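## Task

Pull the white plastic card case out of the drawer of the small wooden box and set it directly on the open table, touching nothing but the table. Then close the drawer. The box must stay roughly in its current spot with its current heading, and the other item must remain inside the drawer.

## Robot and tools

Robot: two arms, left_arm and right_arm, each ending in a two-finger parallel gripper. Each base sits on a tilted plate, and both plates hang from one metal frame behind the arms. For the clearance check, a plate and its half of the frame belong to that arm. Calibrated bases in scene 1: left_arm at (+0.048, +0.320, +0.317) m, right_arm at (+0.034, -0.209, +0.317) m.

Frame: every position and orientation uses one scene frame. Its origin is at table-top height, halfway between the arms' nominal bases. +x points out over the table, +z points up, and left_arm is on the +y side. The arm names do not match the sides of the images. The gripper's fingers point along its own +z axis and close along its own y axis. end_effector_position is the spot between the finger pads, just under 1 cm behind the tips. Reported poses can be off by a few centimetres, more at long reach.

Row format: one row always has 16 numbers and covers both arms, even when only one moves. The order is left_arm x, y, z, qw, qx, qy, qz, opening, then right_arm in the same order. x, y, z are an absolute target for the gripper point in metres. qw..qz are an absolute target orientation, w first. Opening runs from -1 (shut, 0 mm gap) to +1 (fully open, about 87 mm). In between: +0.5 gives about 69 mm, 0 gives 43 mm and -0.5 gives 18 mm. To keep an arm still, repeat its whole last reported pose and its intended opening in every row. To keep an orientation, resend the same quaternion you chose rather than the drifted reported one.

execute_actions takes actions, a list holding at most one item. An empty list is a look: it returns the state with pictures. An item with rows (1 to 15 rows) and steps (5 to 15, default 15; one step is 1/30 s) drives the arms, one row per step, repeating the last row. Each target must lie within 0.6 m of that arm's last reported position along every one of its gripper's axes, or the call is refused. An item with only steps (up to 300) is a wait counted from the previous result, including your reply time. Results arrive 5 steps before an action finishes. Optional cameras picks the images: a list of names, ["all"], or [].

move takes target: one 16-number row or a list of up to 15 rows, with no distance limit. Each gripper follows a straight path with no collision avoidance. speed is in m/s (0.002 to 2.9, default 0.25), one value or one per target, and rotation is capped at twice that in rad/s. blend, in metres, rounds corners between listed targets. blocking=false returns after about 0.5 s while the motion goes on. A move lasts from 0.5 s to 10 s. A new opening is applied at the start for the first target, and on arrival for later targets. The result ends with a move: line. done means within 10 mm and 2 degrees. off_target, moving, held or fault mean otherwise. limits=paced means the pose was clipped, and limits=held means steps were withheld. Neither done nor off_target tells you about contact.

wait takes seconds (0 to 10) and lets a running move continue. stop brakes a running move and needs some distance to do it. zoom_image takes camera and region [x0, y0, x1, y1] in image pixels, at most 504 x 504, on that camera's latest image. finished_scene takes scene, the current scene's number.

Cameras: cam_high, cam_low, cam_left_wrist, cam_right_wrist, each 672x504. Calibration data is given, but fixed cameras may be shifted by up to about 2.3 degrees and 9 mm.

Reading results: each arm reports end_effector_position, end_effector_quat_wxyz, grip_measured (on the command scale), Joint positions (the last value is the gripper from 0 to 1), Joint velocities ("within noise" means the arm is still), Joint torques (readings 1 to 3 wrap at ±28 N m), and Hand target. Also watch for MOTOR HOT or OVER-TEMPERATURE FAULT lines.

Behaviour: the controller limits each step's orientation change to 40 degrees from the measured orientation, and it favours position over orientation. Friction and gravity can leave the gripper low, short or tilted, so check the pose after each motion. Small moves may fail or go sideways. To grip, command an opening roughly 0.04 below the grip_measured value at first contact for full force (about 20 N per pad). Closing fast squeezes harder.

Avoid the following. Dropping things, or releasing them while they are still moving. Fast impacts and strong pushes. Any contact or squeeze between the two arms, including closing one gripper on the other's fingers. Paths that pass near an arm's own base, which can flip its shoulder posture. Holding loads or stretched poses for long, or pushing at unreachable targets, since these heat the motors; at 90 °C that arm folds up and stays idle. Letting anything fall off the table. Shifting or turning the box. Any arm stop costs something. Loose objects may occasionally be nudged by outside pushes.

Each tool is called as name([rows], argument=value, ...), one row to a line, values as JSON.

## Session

execute_actions(actions=[], cameras=["all"])

zoom_image(camera="cam_high", region=[240, 260, 420, 380])

zoom_image(camera="cam_low", region=[200, 230, 540, 400])

Scene clock: 0.00 s of 6000.00 s.
left_arm: end_effector_position=(+0.3331, +0.1519, +0.2145) grip_measured=+1.000 end_effector_quat_wxyz=(+0.166, +0.205, +0.963, +0.049) | right_arm: end_effector_position=(+0.4711, -0.3406, +0.1768) grip_measured=+1.000 end_effector_quat_wxyz=(+0.220, -0.321, +0.921, -0.013)
Joint positions: left_arm=[-0.841 1.741 0.813 -0.119 -0.801 -0.148 1] | right_arm=[-0.308 1.585 1.037 -0.062 -0.175 -0.955 1]
Joint velocities: within noise
Joint torques (N m): no reading
Motor temperatures (°C): left_arm=[25 31 30 26 24 27 23] | right_arm=[25 28 26 27 27 28 27]
Heat: left arm: 31 °C; right arm: 28 °C.
Hand target: left_arm +0.3356, +0.1518, +0.2160; +0.169, +0.201, +0.964, +0.048 | right_arm +0.4792, -0.3429, +0.1849; +0.232, -0.321, +0.918, -0.021
camera_calibration:
cam_left_wrist: T_world_to_cam=[[-0.375837, -0.909949, -0.175329, 0.299036], [-0.827423, 0.244324, 0.505645, 0.154714], [-0.417274, 0.335111, -0.844739, 0.410246], [0, 0, 0, 1]] pos_world=[0.411588, 0.0968291, 0.32075]
cam_right_wrist: T_world_to_cam=[[0.600023, -0.781227, 0.172214, -0.58096], [-0.755106, -0.481995, 0.444405, 0.132697], [-0.264175, -0.396693, -0.879117, 0.281155], [0, 0, 0, 1]] pos_world=[0.523063, -0.27837, 0.288247]

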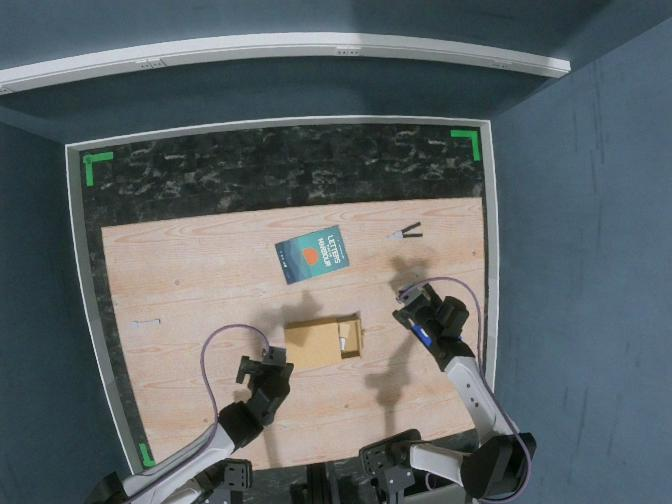

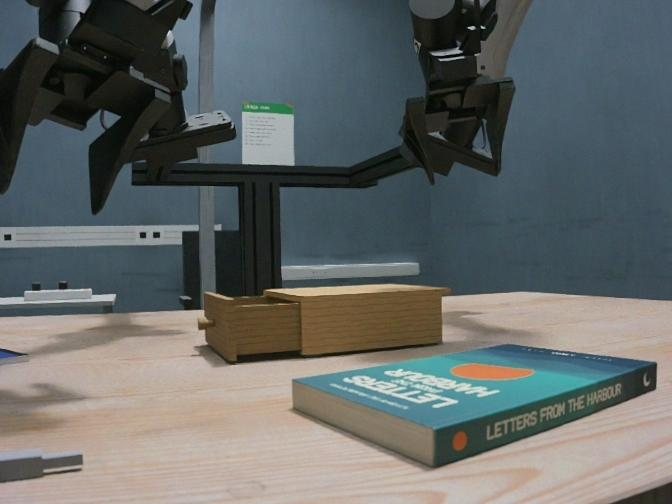

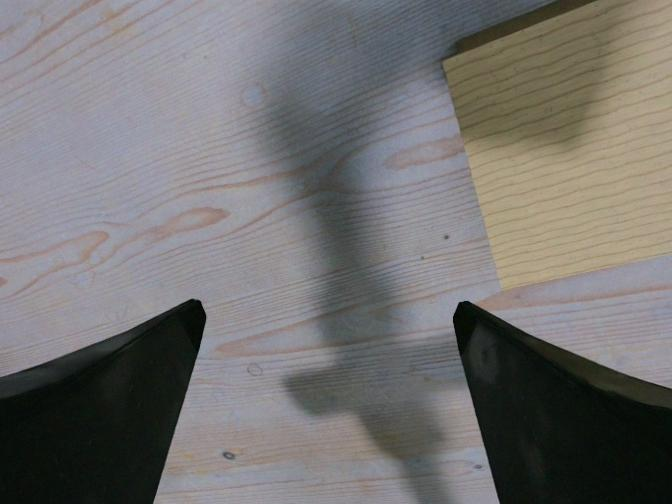

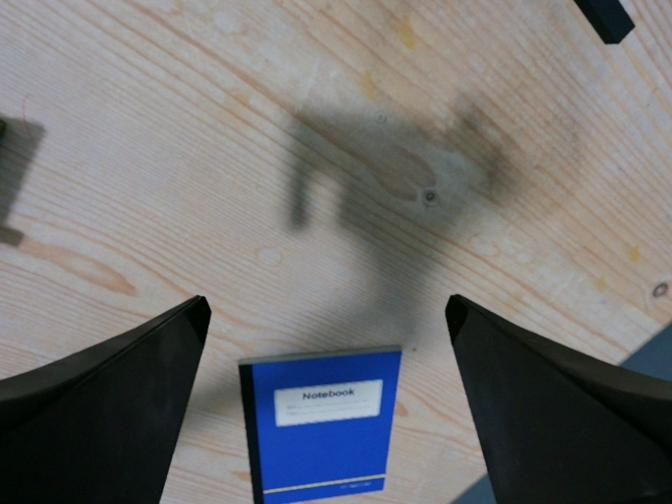

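Scaled by 2.800 from the camera's 672x504 image, which has a finer 960x720 frame.

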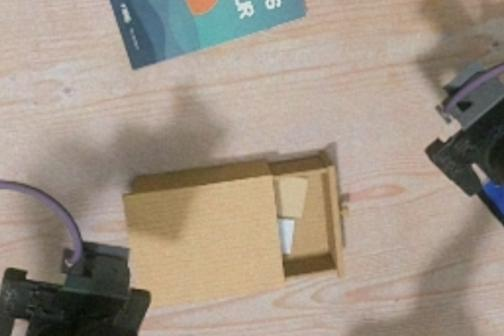

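Scaled by 1.482 from the camera's 672x504 image, which has a finer 960x720 frame.

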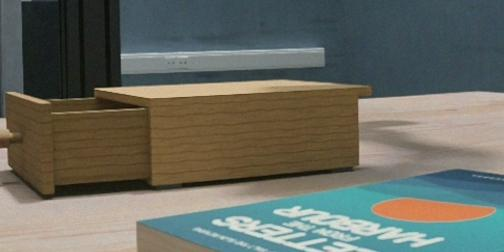

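move(target=[0.332, 0.170, 0.110, 0.1695, -0.0376, 0.9615, -0.2131, -1.0, 0.310, -0.140, 0.130, 0.1722, 0.0227, 0.9763, 0.1285, -1.0], speed=0.45, cameras=["cam_high", "cam_low", "cam_right_wrist"])

zoom_image(camera="cam_right_wrist", region=[160, 60, 520, 360])

Scene clock: 6.00 s of 6000.00 s.
left_arm: end_effector_position=(+0.3352, +0.1691, +0.1131) grip_measured=-0.993 end_effector_quat_wxyz=(+0.173, -0.033, +0.962, -0.210) | right_arm: end_effector_position=(+0.3103, -0.1424, +0.1315) grip_measured=-0.973 end_effector_quat_wxyz=(+0.169, +0.020, +0.977, +0.131)
Joint positions: left_arm=[-0.321 1.927 0.513 0.738 -0.04 -0.193 0.004] | right_arm=[0.119 1.637 0.394 0.549 0.047 0.043 0.013]
Joint velocities: within noise
Joint torques (N m): left_arm=[-2.22 -5.64 0.49 1.52 0.32 0.12] | right_arm=[3.37 -3.9 1.17 1.09 -0.01 -0.04]
Motor temperatures (°C): left_arm=[26 32 31 27 24 27 23] | right_arm=[25 28 26 27 27 28 27]
Heat: left arm: 32 °C; right arm: 28 °C.
Hand target: left_arm +0.3319, +0.1700, +0.1101; +0.169, -0.038, +0.962, -0.213 | right_arm +0.3099, -0.1400, +0.1301; +0.172, +0.023, +0.976, +0.129
Off the commanded pose: left_arm 0.005 m, 1 deg | right_arm 0.003 m, 1 deg.
Kept back: nothing.
move: done
camera_calibration:
cam_right_wrist: T_world_to_cam=[[0.0243237, -0.966132, -0.256899, -0.113163], [-0.85897, -0.151666, 0.489049, 0.200292], [-0.511449, 0.208773, -0.833567, 0.434461], [0, 0, 0, 1]] pos_world=[0.397002, -0.169657, 0.235128]
Images, in order (width x height): cam_high 672x504, cam_low 672x504, cam_right_wrist 672x504.

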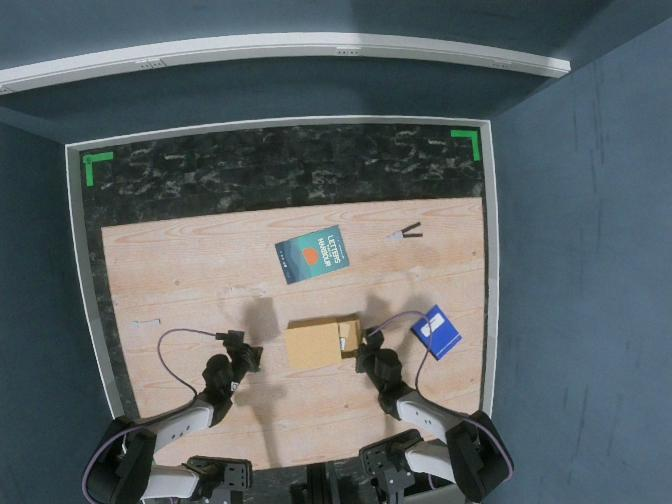

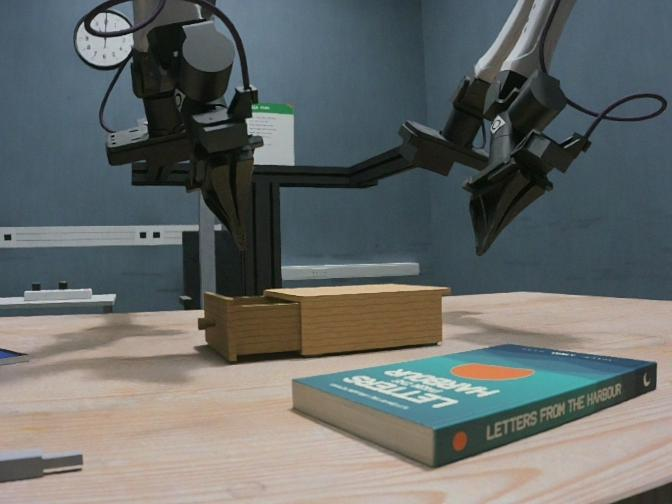

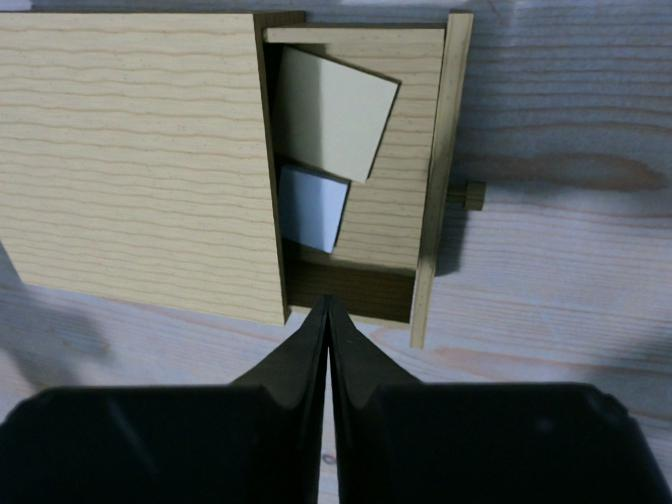

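Scaled by 1.400 from the camera's 672x504 image, which has a finer 960x720 frame.

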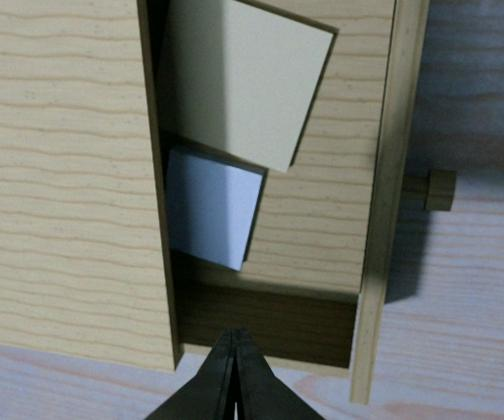

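zoom_image(camera="cam_right_wrist", region=[250, 20, 430, 270])

zoom_image(camera="cam_high", region=[320, 305, 390, 370])

Scaled by 2.016 from the camera's 672x504 image, which has a finer 960x720 frame.

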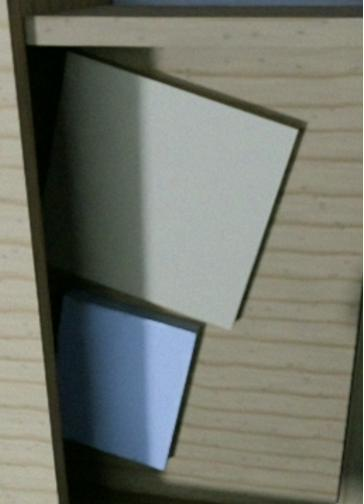

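Scaled by 7.200 from the camera's 672x504 image, which has a finer 960x720 frame.

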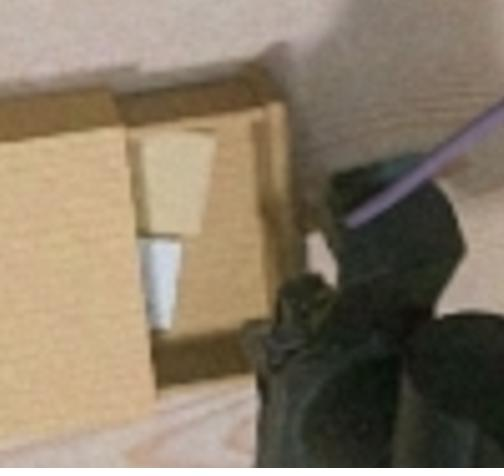

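move([
  [0.332, 0.170, 0.110, 0.1695, -0.0376, 0.9615, -0.2131, -1.0, 0.322, -0.1310, 0.095, 0.1736, -0.0129, 0.9847, 0.0023, -0.16],
  [0.332, 0.170, 0.110, 0.1695, -0.0376, 0.9615, -0.2131, -1.0, 0.322, -0.1310, 0.048, 0.1736, -0.0129, 0.9847, 0.0023, -0.16],
  [0.332, 0.170, 0.110, 0.1695, -0.0376, 0.9615, -0.2131, -1.0, 0.322, -0.1320, 0.048, 0.1736, -0.0129, 0.9847, 0.0023, 0.4],
  [0.332, 0.170, 0.110, 0.1695, -0.0376, 0.9615, -0.2131, -1.0, 0.322, -0.1420, 0.048, 0.1736, -0.0129, 0.9847, 0.0023, 0.9],
  [0.332, 0.170, 0.110, 0.1695, -0.0376, 0.9615, -0.2131, -1.0, 0.322, -0.1480, 0.048, 0.1736, -0.0129, 0.9847, 0.0023, 0.9],
], speed=[0.25, 0.15, 0.1, 0.1, 0.1], blend=[0.01, 0, 0, 0, 0], cameras=["cam_high", "cam_low", "cam_right_wrist"])

zoom_image(camera="cam_high", region=[260, 280, 400, 390])

zoom_image(camera="cam_low", region=[150, 220, 470, 380])

Scene clock: 16.60 s of 6000.00 s.
left_arm: end_effector_position=(+0.3357, +0.1687, +0.1133) grip_measured=-0.993 end_effector_quat_wxyz=(+0.174, -0.033, +0.961, -0.211) | right_arm: end_effector_position=(+0.3215, -0.1428, +0.0489) grip_measured=+0.897 end_effector_quat_wxyz=(+0.173, -0.014, +0.985, +0.005)
Joint positions: left_arm=[-0.321 1.927 0.513 0.74 -0.038 -0.193 0.004] | right_arm=[0.191 2.12 0.591 0.826 0.338 -0.021 0.948]
Joint velocities: within noise
Joint torques (N m): left_arm=[-2.25 -5.65 0.51 1.54 0.31 0.13] | right_arm=[1.99 -6.28 -0.47 0.88 -0.07 -0.29]
Motor temperatures (°C): left_arm=[26 34 30 27 24 26 23] | right_arm=[25 29 26 28 27 28 27]
Heat: left arm: 34 °C; right arm: 29 °C.
Hand target: left_arm +0.3320, +0.1700, +0.1101; +0.169, -0.038, +0.962, -0.213 | right_arm +0.3221, -0.1480, +0.0481; +0.174, -0.013, +0.985, +0.002
Off the commanded pose: left_arm 0.005 m, 1 deg | right_arm 0.005 m, 0 deg.
Kept back: nothing.
move: done
camera_calibration:
cam_right_wrist: T_world_to_cam=[[0.0485862, -0.998819, 0.000234918, -0.159989], [-0.861676, -0.0417961, 0.505734, 0.266031], [-0.505127, -0.0247741, -0.862689, 0.337506], [0, 0, 0, 1]] pos_world=[0.407489, -0.14032, 0.156659]
Images, in order (width x height): cam_high 672x504, cam_low 672x504, cam_right_wrist 672x504.

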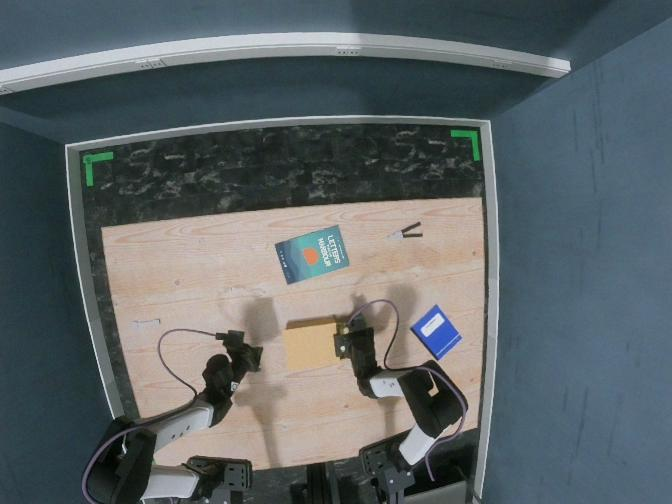

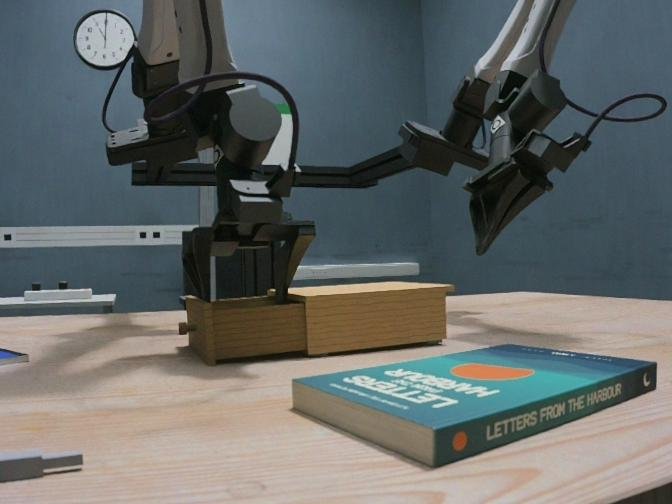

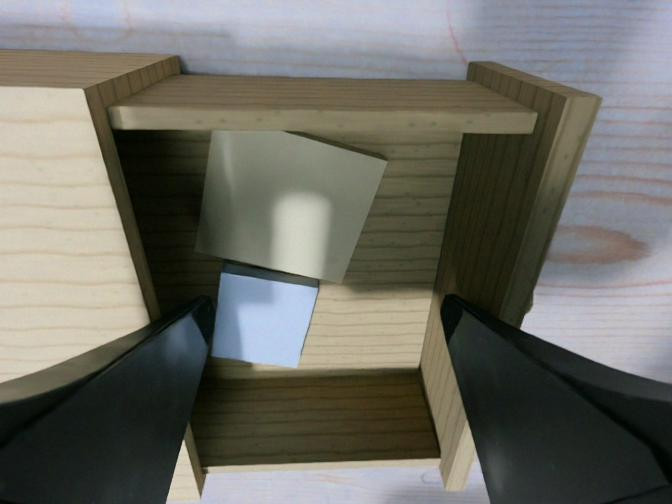

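Scaled by 3.600 from the camera's 672x504 image, which has a finer 960x720 frame.

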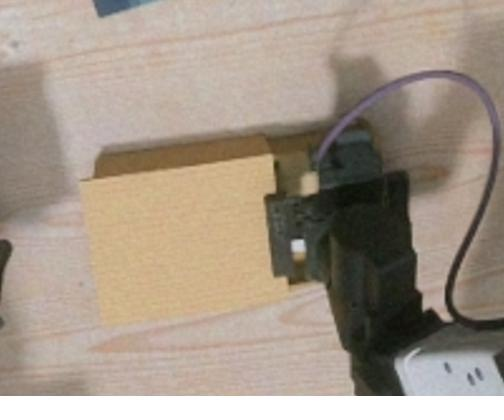

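Scaled by 1.575 from the camera's 672x504 image, which has a finer 960x720 frame.

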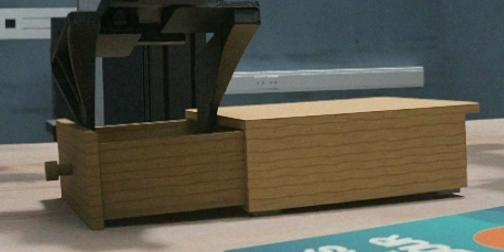

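move([
  [0.332, 0.170, 0.110, 0.1695, -0.0376, 0.9615, -0.2131, -1.0, 0.320, -0.1380, 0.100, 0.1736, -0.0129, 0.9847, 0.0023, -1.0],
  [0.332, 0.170, 0.110, 0.1695, -0.0376, 0.9615, -0.2131, -1.0, 0.3015, -0.0960, 0.095, 0.0664, -0.0008, 0.9825, 0.1741, -1.0],
  [0.332, 0.170, 0.110, 0.1695, -0.0376, 0.9615, -0.2131, -1.0, 0.3015, -0.0960, 0.030, 0.0664, -0.0008, 0.9825, 0.1741, -1.0],
  [0.332, 0.170, 0.110, 0.1695, -0.0376, 0.9615, -0.2131, -1.0, 0.3020, -0.1200, 0.029, 0.0664, -0.0008, 0.9825, 0.1741, -1.0],
  [0.332, 0.170, 0.110, 0.1695, -0.0376, 0.9615, -0.2131, -1.0, 0.3015, -0.1200, 0.095, 0.0664, -0.0008, 0.9825, 0.1741, -1.0],
  [0.332, 0.170, 0.110, 0.1695, -0.0376, 0.9615, -0.2131, -1.0, 0.3010, -0.1360, 0.100, 0.0695, 0.0956, 0.9930, -0.0067, 0.05],
], speed=[0.2, 0.25, 0.12, 0.06, 0.2, 0.3], blend=[0.02, 0, 0, 0, 0.01, 0], cameras=["cam_high", "cam_low", "cam_right_wrist"])

zoom_image(camera="cam_right_wrist", region=[120, 60, 560, 400])

zoom_image(camera="cam_low", region=[150, 220, 470, 380])

Scene clock: 24.80 s of 6000.00 s.
left_arm: end_effector_position=(+0.3358, +0.1687, +0.1133) grip_measured=-0.993 end_effector_quat_wxyz=(+0.174, -0.033, +0.961, -0.211) | right_arm: end_effector_position=(+0.2885, -0.1382, +0.0938) grip_measured=+0.050 end_effector_quat_wxyz=(+0.052, +0.088, +0.995, -0.007)
Joint positions: left_arm=[-0.321 1.927 0.513 0.741 -0.038 -0.193 0.004] | right_arm=[0.248 1.874 0.626 0.263 0.396 0.321 0.525]
Joint velocities: within noise
Joint torques (N m): left_arm=[-2.26 -5.65 0.51 1.53 0.31 0.12] | right_arm=[4.52 -7.92 2.3 0.32 0.18 -0.02]
Motor temperatures (°C): left_arm=[26 35 30 28 24 26 23] | right_arm=[25 30 26 28 27 28 27]
Heat: left arm: 35 °C; right arm: 30 °C.
Hand target: left_arm +0.3320, +0.1700, +0.1101; +0.169, -0.038, +0.962, -0.213 | right_arm +0.3010, -0.1360, +0.0999; +0.070, +0.096, +0.993, -0.006
Off the commanded pose: left_arm 0.005 m, 1 deg | right_arm 0.014 m, 2 deg.
Kept back: nothing.
move: off_target (right_arm); target 6's new opening was sent with right_arm's hand 0.014 m and 2 deg from that target
camera_calibration:
cam_right_wrist: T_world_to_cam=[[-0.156178, -0.987718, 0.00467162, -0.0936375], [-0.706231, 0.114973, 0.698584, 0.173879], [-0.690541, 0.105804, -0.715513, 0.417459], [0, 0, 0, 1]] pos_world=[0.396447, -0.156648, 0.177666]
Images, in order (width x height): cam_high 672x504, cam_low 672x504, cam_right_wrist 672x504.

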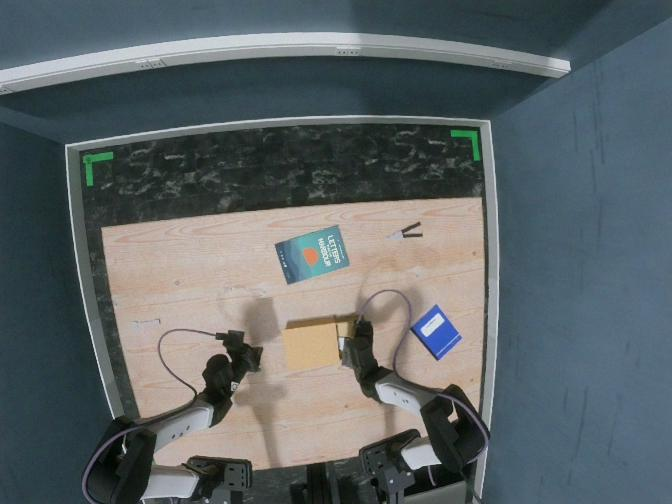

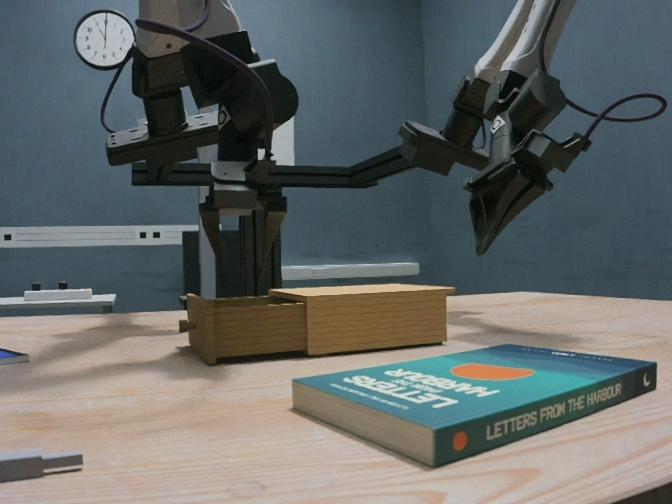

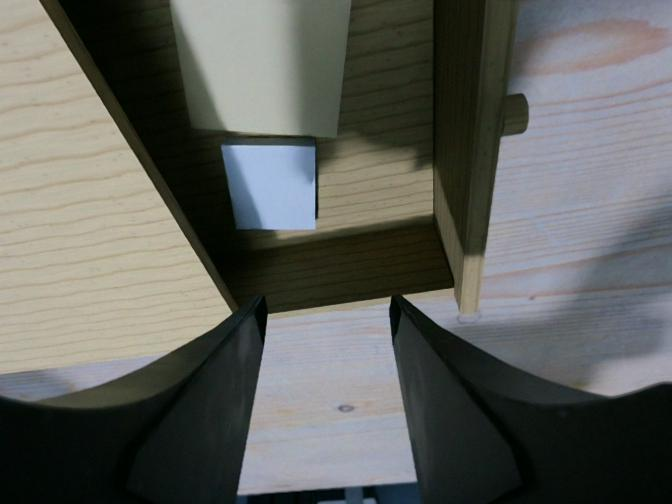

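Scaled by 1.145 from the camera's 672x504 image, which has a finer 960x720 frame.

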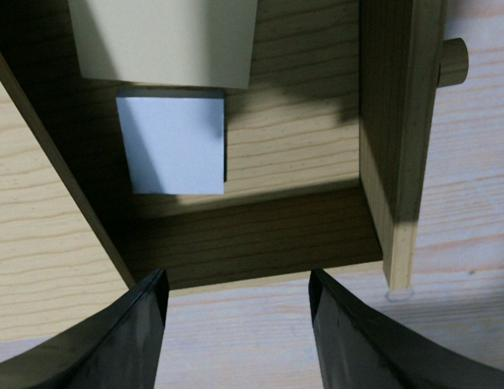

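Scaled by 1.575 from the camera's 672x504 image, which has a finer 960x720 frame.

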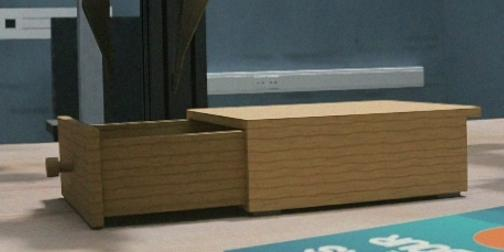

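move([
  [0.332,0.170,0.110,0.1695,-0.0376,0.9615,-0.2131,-1.0,0.311,-0.1125,0.095,0.0698,0,0.9976,0,-1.0],
  [0.332,0.170,0.110,0.1695,-0.0376,0.9615,-0.2131,-1.0,0.311,-0.1125,0.045,0.0698,0,0.9976,0,-1.0],
  [0.332,0.170,0.110,0.1695,-0.0376,0.9615,-0.2131,-1.0,0.311,-0.1125,0.017,0.0698,0,0.9976,0,-1.0],
  [0.332,0.170,0.110,0.1695,-0.0376,0.9615,-0.2131,-1.0,0.311,-0.148,0.014,0.0698,0,0.9976,0,-1.0],
  [0.332,0.170,0.110,0.1695,-0.0376,0.9615,-0.2131,-1.0,0.311,-0.148,0.10,0.0698,0,0.9976,0,-1.0],
], speed=[0.2,0.2,0.1,0.06,0.2], cameras=["cam_right_wrist","cam_high"])

Scene clock: 30.50 s of 6000.00 s.
left_arm: end_effector_position=(+0.3358, +0.1687, +0.1133) grip_measured=-0.993 end_effector_quat_wxyz=(+0.174, -0.033, +0.961, -0.211) | right_arm: end_effector_position=(+0.3055, -0.1483, +0.0933) grip_measured=-0.973 end_effector_quat_wxyz=(+0.059, -0.006, +0.998, +0.003)
Joint positions: left_arm=[-0.321 1.927 0.513 0.741 -0.038 -0.193 0.004] | right_arm=[0.215 1.866 0.668 0.244 0.351 0.098 0.013]
Joint velocities: within noise
Joint torques (N m): left_arm=[-2.18 -5.65 0.53 1.54 0.3 0.11] | right_arm=[4.16 -8.44 1.01 0.42 0.13 0]
Motor temperatures (°C): left_arm=[26 36 30 28 24 26 23] | right_arm=[25 30 26 28 27 28 27]
Heat: left arm: 36 °C; right arm: 30 °C.
Hand target: left_arm +0.3320, +0.1700, +0.1101; +0.169, -0.038, +0.962, -0.213 | right_arm +0.3109, -0.1480, +0.0997; +0.070, +0.000, +0.998, +0.000
Off the commanded pose: left_arm 0.005 m, 1 deg | right_arm 0.009 m, 1 deg.
Kept back: nothing.
move: done
camera_calibration:
cam_right_wrist: T_world_to_cam=[[0.0322327, -0.999474, -0.003568, -0.159494], [-0.724476, -0.0258231, 0.688816, 0.172924], [-0.688546, -0.0196174, -0.724928, 0.411497], [0, 0, 0, 1]] pos_world=[0.413755, -0.146873, 0.178623]
Images, in order (width x height): cam_high 672x504, cam_right_wrist 672x504.

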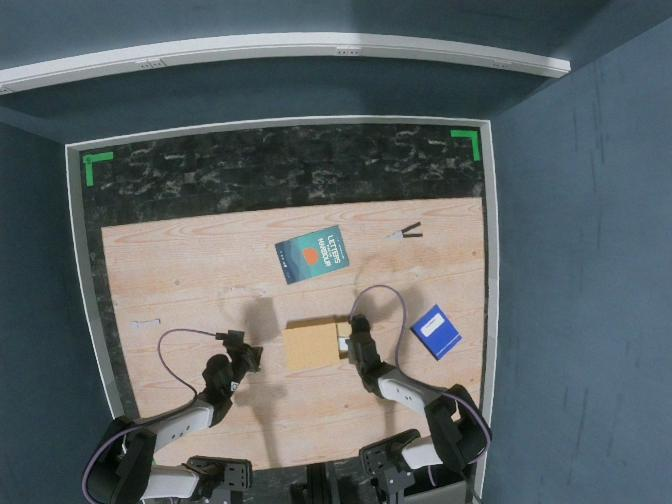

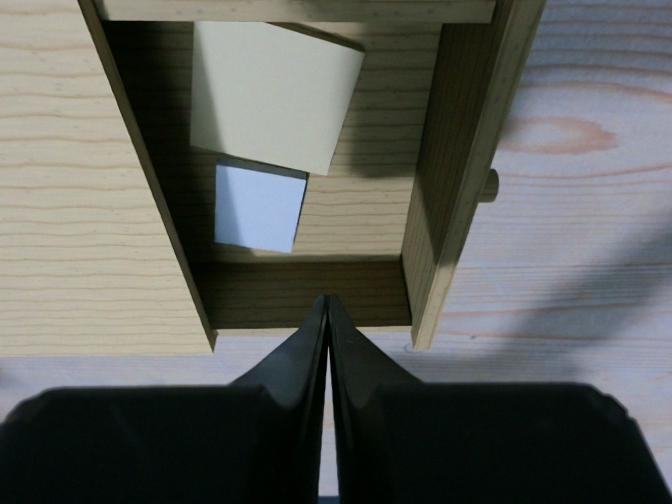

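zoom_image(camera="cam_right_wrist", region=[80, 0, 560, 360])

Scaled by 1.050 from the camera's 672x504 image, which has a finer 960x720 frame.

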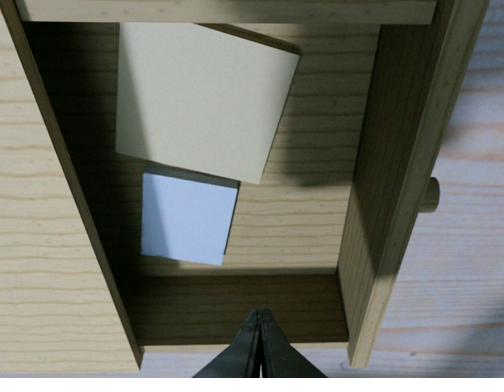

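move([
  [0.332,0.170,0.110,0.1695,-0.0376,0.9615,-0.2131,-1.0,0.302,-0.111,0.090,0.0687,0.0121,0.9824,0.1732,-1.0],
  [0.332,0.170,0.110,0.1695,-0.0376,0.9615,-0.2131,-1.0,0.302,-0.0865,0.022,0.0687,0.0121,0.9824,0.1732,-1.0],
  [0.332,0.170,0.110,0.1695,-0.0376,0.9615,-0.2131,-1.0,0.302,-0.113,0.020,0.0687,0.0121,0.9824,0.1732,-1.0],
  [0.332,0.170,0.110,0.1695,-0.0376,0.9615,-0.2131,-1.0,0.302,-0.136,0.085,0.0687,0.0121,0.9824,0.1732,-1.0],
  [0.332,0.170,0.110,0.1695,-0.0376,0.9615,-0.2131,-1.0,0.305,-0.135,0.105,0.0695,0.0956,0.9930,-0.0067,0.1],
], speed=[0.3,0.15,0.08,0.25,0.3], cameras=["cam_right_wrist"])

Scene clock: 41.20 s of 6000.00 s.
left_arm: end_effector_position=(+0.3358, +0.1687, +0.1133) grip_measured=-0.993 end_effector_quat_wxyz=(+0.174, -0.033, +0.961, -0.211) | right_arm: end_effector_position=(+0.2908, -0.1369, +0.0980) grip_measured=+0.100 end_effector_quat_wxyz=(+0.050, +0.087, +0.995, -0.007)
Joint positions: left_arm=[-0.321 1.927 0.513 0.741 -0.038 -0.193 0.004] | right_arm=[0.256 1.859 0.638 0.228 0.4 0.327 0.55]
Joint velocities: within noise
Joint torques (N m): left_arm=[-2.22 -5.68 0.54 1.54 0.31 0.12] | right_arm=[4.31 -8.32 2.69 0.34 0.19 -0.04]
Motor temperatures (°C): left_arm=[26 37 30 28 24 26 23] | right_arm=[25 31 26 28 27 28 27]
Heat: left arm: 37 °C; right arm: 31 °C.
Hand target: left_arm +0.3320, +0.1700, +0.1101; +0.169, -0.038, +0.962, -0.213 | right_arm +0.3048, -0.1350, +0.1048; +0.069, +0.096, +0.993, -0.006
Off the commanded pose: left_arm 0.005 m, 1 deg | right_arm 0.016 m, 2 deg.
Kept back: nothing.
move: off_target (right_arm); target 5's new opening was sent with right_arm's hand 0.016 m and 2 deg from that target
camera_calibration:
cam_right_wrist: T_world_to_cam=[[-0.153321, -0.98816, 0.00569026, -0.09306], [-0.703355, 0.113172, 0.701771, 0.170992], [-0.694107, 0.103594, -0.712379, 0.422317], [0, 0, 0, 1]] pos_world=[0.399133, -0.155059, 0.181382]
Images, in order (width x height): cam_right_wrist 672x504.

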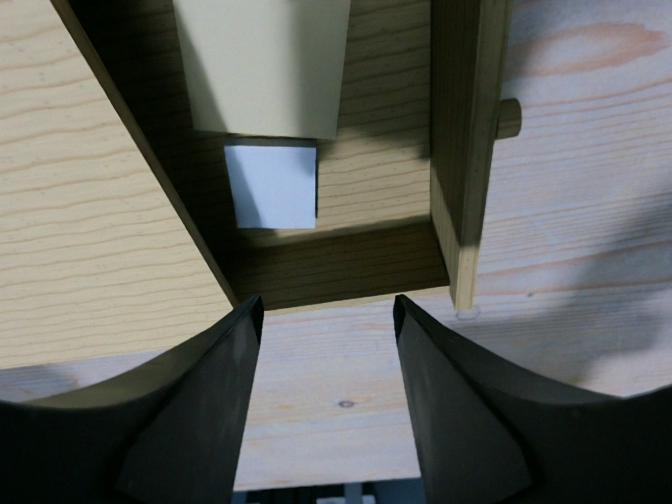

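move([
  [0.332,0.170,0.110,0.1695,-0.0376,0.9615,-0.2131,-1.0,0.320,-0.111,0.088,0.0687,0.0121,0.9824,0.1732,-1.0],
  [0.332,0.170,0.110,0.1695,-0.0376,0.9615,-0.2131,-1.0,0.320,-0.0865,0.022,0.0687,0.0121,0.9824,0.1732,-1.0],
], speed=[0.3,0.15], cameras=["cam_right_wrist","cam_low"])

Scene clock: 44.30 s of 6000.00 s.
left_arm: end_effector_position=(+0.3358, +0.1687, +0.1133) grip_measured=-0.993 end_effector_quat_wxyz=(+0.174, -0.034, +0.961, -0.211) | right_arm: end_effector_position=(+0.3122, -0.0910, +0.0253) grip_measured=-0.973 end_effector_quat_wxyz=(+0.053, +0.013, +0.985, +0.166)
Joint positions: left_arm=[-0.321 1.927 0.513 0.741 -0.038 -0.194 0.004] | right_arm=[0.128 2.203 0.829 0.453 -0.026 0.079 0.013]
Joint velocities: within noise
Joint torques (N m): left_arm=[-2.26 -5.64 0.5 1.54 0.3 0.13] | right_arm=[3.82 -5.57 1.47 0.77 -0.27 -0.18]
Motor temperatures (°C): left_arm=[26 37 30 28 24 26 23] | right_arm=[25 31 26 28 27 28 27]
Heat: left arm: 37 °C; right arm: 31 °C.
Hand target: left_arm +0.3320, +0.1700, +0.1101; +0.169, -0.038, +0.962, -0.213 | right_arm +0.3198, -0.0867, +0.0224; +0.068, +0.012, +0.982, +0.173
Off the commanded pose: left_arm 0.005 m, 1 deg | right_arm 0.010 m, 2 deg.
Kept back: nothing.
move: done
camera_calibration:
cam_right_wrist: T_world_to_cam=[[0.0129554, -0.944606, -0.32795, -0.0834949], [-0.718622, -0.236851, 0.653823, 0.205863], [-0.695281, 0.227201, -0.681883, 0.391416], [0, 0, 0, 1]] pos_world=[0.421163, -0.119041, 0.10492]
Images, in order (width x height): cam_low 672x504, cam_right_wrist 672x504.

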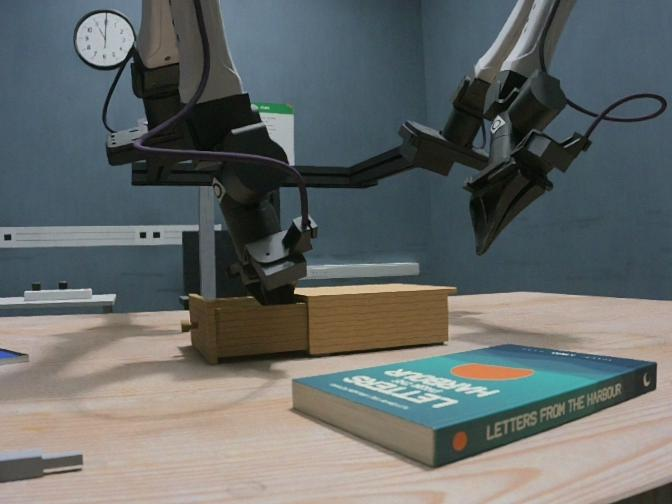

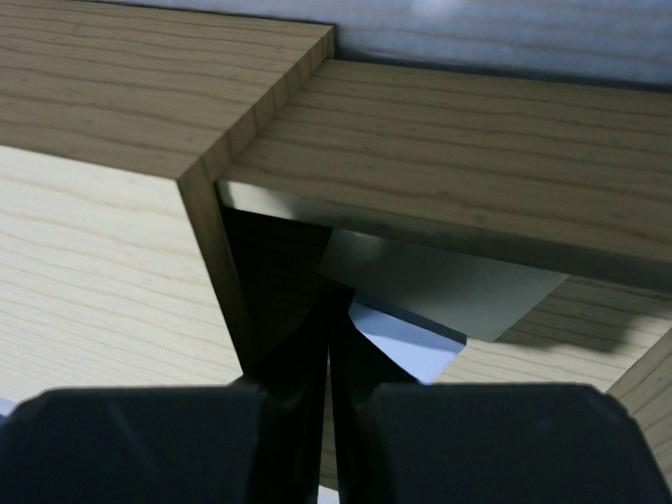

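move([
  [0.332,0.170,0.110,0.1695,-0.0376,0.9615,-0.2131,-1.0,0.310,-0.117,0.020,0.0687,0.0121,0.9824,0.1732,-1.0],
  [0.332,0.170,0.110,0.1695,-0.0376,0.9615,-0.2131,-1.0,0.313,-0.138,0.085,0.0687,0.0121,0.9824,0.1732,-1.0],
  [0.332,0.170,0.110,0.1695,-0.0376,0.9615,-0.2131,-1.0,0.316,-0.135,0.100,0.0695,0.0956,0.9930,-0.0067,0.1],
], speed=[0.08,0.25,0.3], cameras=["cam_right_wrist"])

Scene clock: 47.30 s of 6000.00 s.
left_arm: end_effector_position=(+0.3358, +0.1687, +0.1133) grip_measured=-0.993 end_effector_quat_wxyz=(+0.174, -0.034, +0.961, -0.211) | right_arm: end_effector_position=(+0.3027, -0.1369, +0.0934) grip_measured=+0.100 end_effector_quat_wxyz=(+0.051, +0.088, +0.995, -0.007)
Joint positions: left_arm=[-0.321 1.927 0.513 0.741 -0.038 -0.194 0.004] | right_arm=[0.243 1.882 0.686 0.212 0.393 0.316 0.55]
Joint velocities: within noise
Joint torques (N m): left_arm=[-2.17 -5.67 0.53 1.54 0.29 0.13] | right_arm=[4.42 -8.29 2.66 0.32 0.17 0.01]
Motor temperatures (°C): left_arm=[26 37 30 28 24 26 23] | right_arm=[25 32 26 28 27 28 27]
Heat: left arm: 37 °C; right arm: 32 °C.
Hand target: left_arm +0.3320, +0.1700, +0.1101; +0.169, -0.038, +0.962, -0.213 | right_arm +0.3159, -0.1350, +0.0999; +0.069, +0.096, +0.993, -0.006
Off the commanded pose: left_arm 0.005 m, 1 deg | right_arm 0.015 m, 2 deg.
Kept back: nothing.
move: off_target (right_arm); target 3's new opening was sent with right_arm's hand 0.015 m and 2 deg from that target
camera_calibration:
cam_right_wrist: T_world_to_cam=[[-0.154815, -0.987933, 0.00456287, -0.0904988], [-0.705384, 0.113769, 0.699636, 0.183496], [-0.691712, 0.105096, -0.714485, 0.426936], [0, 0, 0, 1]] pos_world=[0.410742, -0.155152, 0.177072]
Images, in order (width x height): cam_right_wrist 672x504.

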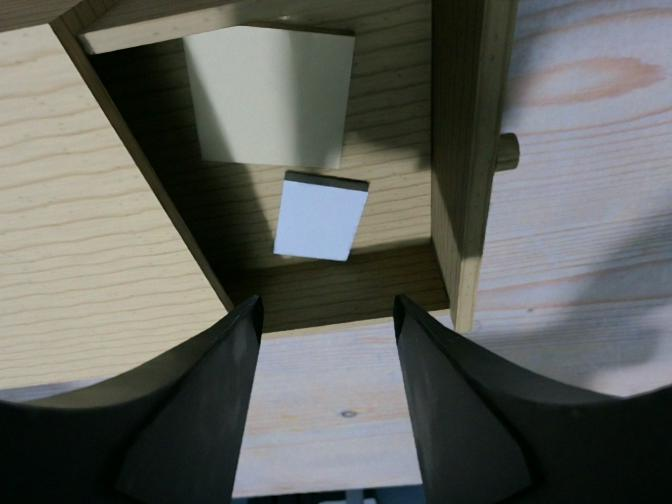

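move([
  [0.332,0.170,0.110,0.1695,-0.0376,0.9615,-0.2131,-1.0,0.298,-0.1255,0.080,0.0259,0.1478,0.9887,-0.0039,0.1],
  [0.332,0.170,0.110,0.1695,-0.0376,0.9615,-0.2131,-1.0,0.298,-0.1255,0.048,0.0259,0.1478,0.9887,-0.0039,0.1],
], speed=[0.25,0.2], cameras=["cam_right_wrist"])

Scene clock: 49.53 s of 6000.00 s.
left_arm: end_effector_position=(+0.3358, +0.1687, +0.1133) grip_measured=-0.993 end_effector_quat_wxyz=(+0.174, -0.034, +0.961, -0.211) | right_arm: end_effector_position=(+0.2944, -0.1259, +0.0522) grip_measured=+0.100 end_effector_quat_wxyz=(+0.020, +0.142, +0.990, -0.007)
Joint positions: left_arm=[-0.321 1.927 0.513 0.741 -0.038 -0.194 0.004] | right_arm=[0.212 2.076 0.781 0.255 0.366 0.421 0.55]
Joint velocities: within noise
Joint torques (N m): left_arm=[-2.25 -5.61 0.51 1.54 0.3 0.13] | right_arm=[2.84 -5.45 1.54 0.48 -0.03 -0.14]
Motor temperatures (°C): left_arm=[26 37 30 28 24 26 23] | right_arm=[25 32 26 28 27 28 27]
Heat: left arm: 37 °C; right arm: 32 °C.
Hand target: left_arm +0.3320, +0.1700, +0.1101; +0.169, -0.038, +0.962, -0.213 | right_arm +0.2981, -0.1256, +0.0482; +0.026, +0.148, +0.989, -0.004
Off the commanded pose: left_arm 0.005 m, 1 deg | right_arm 0.006 m, 1 deg.
Kept back: nothing.
move: done
camera_calibration:
cam_right_wrist: T_world_to_cam=[[-0.261344, -0.965215, 0.0076961, -0.0468277], [-0.645492, 0.180692, 0.742085, 0.193711], [-0.717662, 0.188972, -0.670261, 0.406569], [0, 0, 0, 1]] pos_world=[0.404579, -0.157031, 0.129118]
Images, in order (width x height): cam_right_wrist 672x504.

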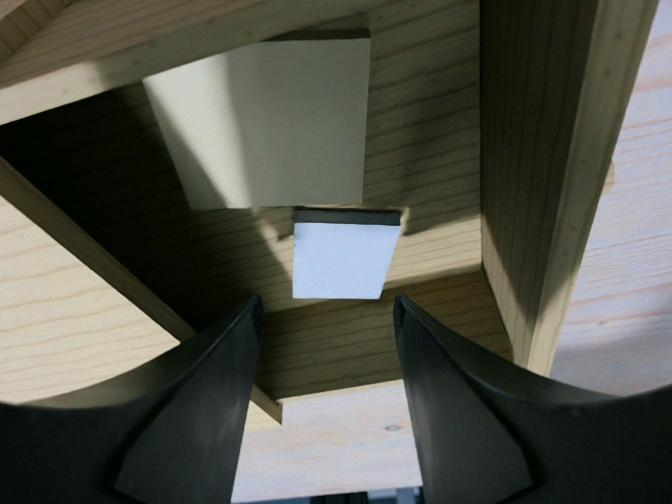

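move([
  [0.332,0.170,0.110,0.1695,-0.0376,0.9615,-0.2131,-1.0,0.301,-0.131,0.046,0.0259,0.1478,0.9887,-0.0039,0.1],
  [0.332,0.170,0.110,0.1695,-0.0376,0.9615,-0.2131,-1.0,0.301,-0.131,0.024,0.0259,0.1478,0.9887,-0.0039,0.1],
  [0.332,0.170,0.110,0.1695,-0.0376,0.9615,-0.2131,-1.0,0.301,-0.131,0.024,0.0259,0.1478,0.9887,-0.0039,-0.3],
], speed=[0.15,0.15,0.1], cameras=["cam_right_wrist"])

Scene clock: 52.50 s of 6000.00 s.
left_arm: end_effector_position=(+0.3358, +0.1687, +0.1133) grip_measured=-0.993 end_effector_quat_wxyz=(+0.174, -0.034, +0.961, -0.211) | right_arm: end_effector_position=(+0.2964, -0.1306, +0.0288) grip_measured=-0.300 end_effector_quat_wxyz=(+0.019, +0.145, +0.989, -0.007)
Joint positions: left_arm=[-0.321 1.927 0.513 0.741 -0.038 -0.194 0.004] | right_arm=[0.172 2.166 0.828 0.307 0.344 0.391 0.35]
Joint velocities: within noise
Joint torques (N m): left_arm=[-2.22 -5.65 0.54 1.53 0.3 0.12] | right_arm=[2.81 -5.71 1.62 0.51 -0.03 -0.23]
Motor temperatures (°C): left_arm=[26 37 30 28 24 26 23] | right_arm=[25 32 26 28 27 28 27]
Heat: left arm: 37 °C; right arm: 32 °C.
Hand target: left_arm +0.3320, +0.1700, +0.1101; +0.169, -0.038, +0.962, -0.213 | right_arm +0.3010, -0.1311, +0.0242; +0.026, +0.148, +0.989, -0.004
Off the commanded pose: left_arm 0.005 m, 1 deg | right_arm 0.007 m, 1 deg.
Kept back: nothing.
move: done
camera_calibration:
cam_right_wrist: T_world_to_cam=[[-0.26734, -0.963572, 0.00771363, -0.0486056], [-0.642133, 0.184115, 0.744155, 0.212604], [-0.718467, 0.193989, -0.667962, 0.393983], [0, 0, 0, 1]] pos_world=[0.40659, -0.162407, 0.105331]
Images, in order (width x height): cam_right_wrist 672x504.

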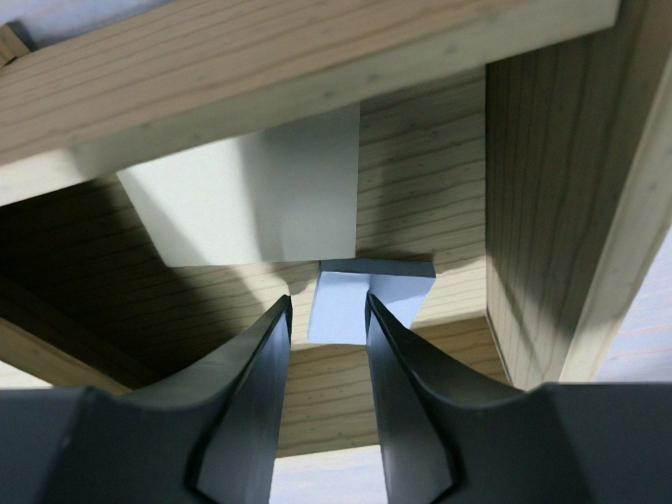

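move([
  [0.332,0.170,0.110,0.1695,-0.0376,0.9615,-0.2131,-1.0,0.2955,-0.142,0.046,0.0258,0.1736,0.9845,-0.0045,0.1],
  [0.332,0.170,0.110,0.1695,-0.0376,0.9615,-0.2131,-1.0,0.2955,-0.142,0.0125,0.0258,0.1736,0.9845,-0.0045,0.1],
  [0.332,0.170,0.110,0.1695,-0.0376,0.9615,-0.2131,-1.0,0.2955,-0.142,0.0125,0.0258,0.1736,0.9845,-0.0045,-0.3],
], speed=[0.15,0.1,0.1], cameras=["cam_right_wrist"])

Scene clock: 55.50 s of 6000.00 s.
left_arm: end_effector_position=(+0.3358, +0.1687, +0.1133) grip_measured=-0.993 end_effector_quat_wxyz=(+0.174, -0.034, +0.961, -0.211) | right_arm: end_effector_position=(+0.2931, -0.1372, +0.0211) grip_measured=-0.061 end_effector_quat_wxyz=(+0.018, +0.165, +0.986, +0.001)
Joint positions: left_arm=[-0.321 1.927 0.513 0.741 -0.038 -0.194 0.004] | right_arm=[0.133 2.186 0.816 0.352 0.308 0.396 0.47]
Joint velocities: within noise
Joint torques (N m): left_arm=[-2.21 -5.67 0.53 1.54 0.3 0.12] | right_arm=[2.02 -4.52 1.26 0.6 0.11 -0.16]
Motor temperatures (°C): left_arm=[26 37 30 28 24 26 23] | right_arm=[25 32 26 28 27 28 27]
Heat: left arm: 37 °C; right arm: 32 °C.
Hand target: left_arm +0.3320, +0.1700, +0.1101; +0.169, -0.038, +0.962, -0.213 | right_arm +0.2954, -0.1421, +0.0130; +0.026, +0.174, +0.984, -0.005
Off the commanded pose: left_arm 0.005 m, 1 deg | right_arm 0.010 m, 2 deg.
Kept back: nothing.
move: done
camera_calibration:
cam_right_wrist: T_world_to_cam=[[-0.304907, -0.95234, -0.00897039, -0.0429043], [-0.635257, 0.196352, 0.746923, 0.217016], [-0.709563, 0.233441, -0.66485, 0.390541], [0, 0, 0, 1]] pos_world=[0.401892, -0.174639, 0.0971721]
Images, in order (width x height): cam_right_wrist 672x504.

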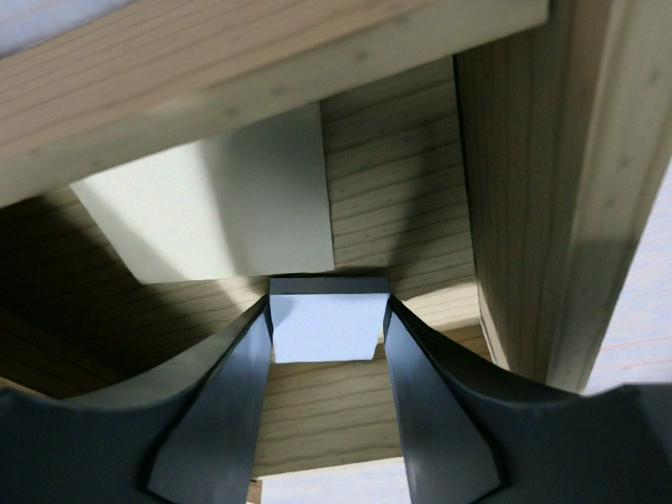

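move([
  [0.332,0.170,0.110,0.1695,-0.0376,0.9615,-0.2131,-1.0,0.2955,-0.142,0.135,0.0258,0.1736,0.9845,-0.0045,-0.3],
  [0.332,0.168,0.075,0.1695,-0.0376,0.9615,-0.2131,-1.0,0.405,-0.272,0.105,0.0258,0.1736,0.9845,-0.0045,-0.3],
  [0.332,0.160,0.037,0.1695,-0.0376,0.9615,-0.2131,-1.0,0.405,-0.272,0.030,0.0258,0.1736,0.9845,-0.0045,-0.3],
  [0.332,0.150,0.037,0.1695,-0.0376,0.9615,-0.2131,-1.0,0.405,-0.272,0.002,0.0258,0.1736,0.9845,-0.0045,-0.3],
  [0.332,0.150,0.037,0.1695,-0.0376,0.9615,-0.2131,-1.0,0.405,-0.272,0.002,0.0258,0.1736,0.9845,-0.0045,0.12],
  [0.332,0.140,0.037,0.1695,-0.0376,0.9615,-0.2131,-1.0,0.405,-0.272,0.085,0.0258,0.1736,0.9845,-0.0045,0.12],
], speed=[0.25,0.4,0.25,0.08,0.1,0.2], blend=[0.03,0.03,0,0,0,0], cameras=["cam_high","cam_low","cam_right_wrist"])

Scene clock: 60.27 s of 6000.00 s.
left_arm: end_effector_position=(+0.3334, +0.1401, +0.0403) grip_measured=-0.993 end_effector_quat_wxyz=(+0.169, -0.036, +0.960, -0.221) | right_arm: end_effector_position=(+0.3973, -0.2725, +0.0747) grip_measured=+0.120 end_effector_quat_wxyz=(+0.014, +0.170, +0.985, -0.004)
Joint positions: left_arm=[-0.303 2.315 0.703 0.932 -0.005 -0.193 0.004] | right_arm=[-0.191 1.952 1.162 -0.176 0.139 0.131 0.56]
Joint velocities: within noise
Joint torques (N m): left_arm=[-4.45 -6.26 0.23 1.48 0.02 0.12] | right_arm=[2.56 -11.23 3.11 0.19 0.05 -0.04]
Motor temperatures (°C): left_arm=[26 37 30 29 24 26 23] | right_arm=[25 32 26 28 27 28 27]
Heat: left arm: 37 °C; right arm: 32 °C.
Hand target: left_arm +0.3320, +0.1401, +0.0371; +0.169, -0.038, +0.961, -0.213 | right_arm +0.4049, -0.2720, +0.0847; +0.026, +0.174, +0.984, -0.004
Off the commanded pose: left_arm 0.004 m, 1 deg | right_arm 0.013 m, 1 deg.
Kept back: nothing.
move: off_target (right_arm); target 5's new opening was sent with right_arm's hand 0.011 m and 1 deg from that target
camera_calibration:
cam_right_wrist: T_world_to_cam=[[-0.316336, -0.948645, 0.00212368, -0.134782], [-0.625401, 0.210229, 0.75145, 0.269377], [-0.713306, 0.236383, -0.659786, 0.533539], [0, 0, 0, 1]] pos_world=[0.506408, -0.310611, 0.149884]
Images, in order (width x height): cam_high 672x504, cam_low 672x504, cam_right_wrist 672x504.

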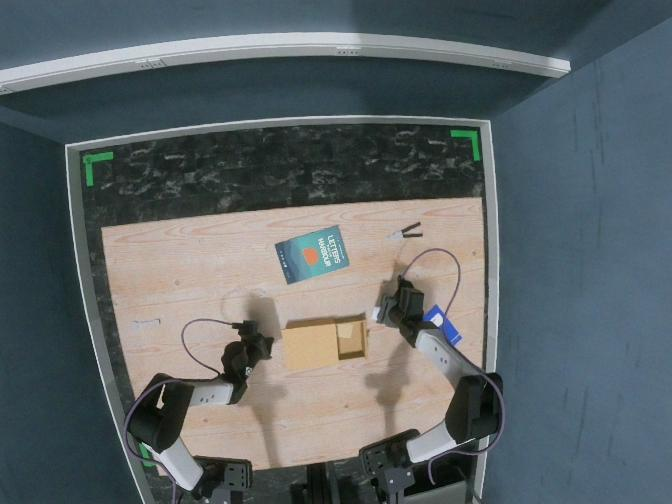

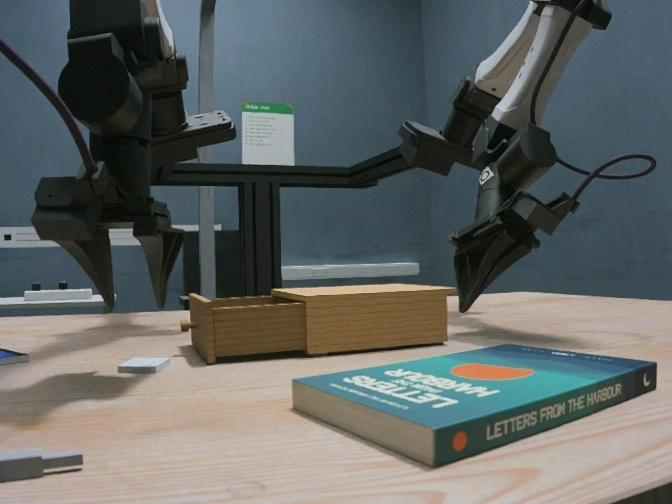

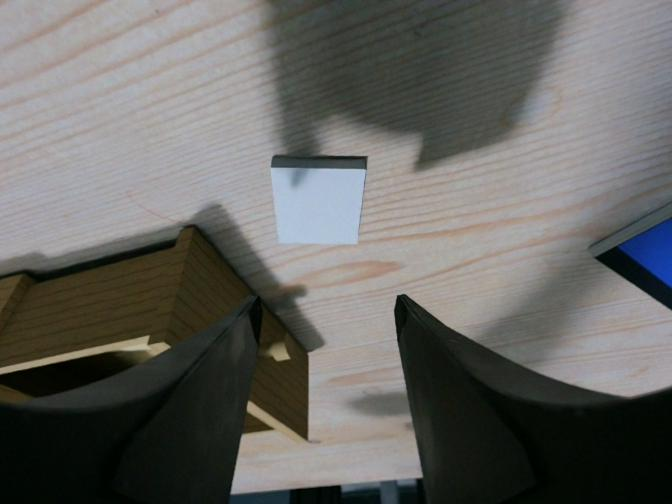

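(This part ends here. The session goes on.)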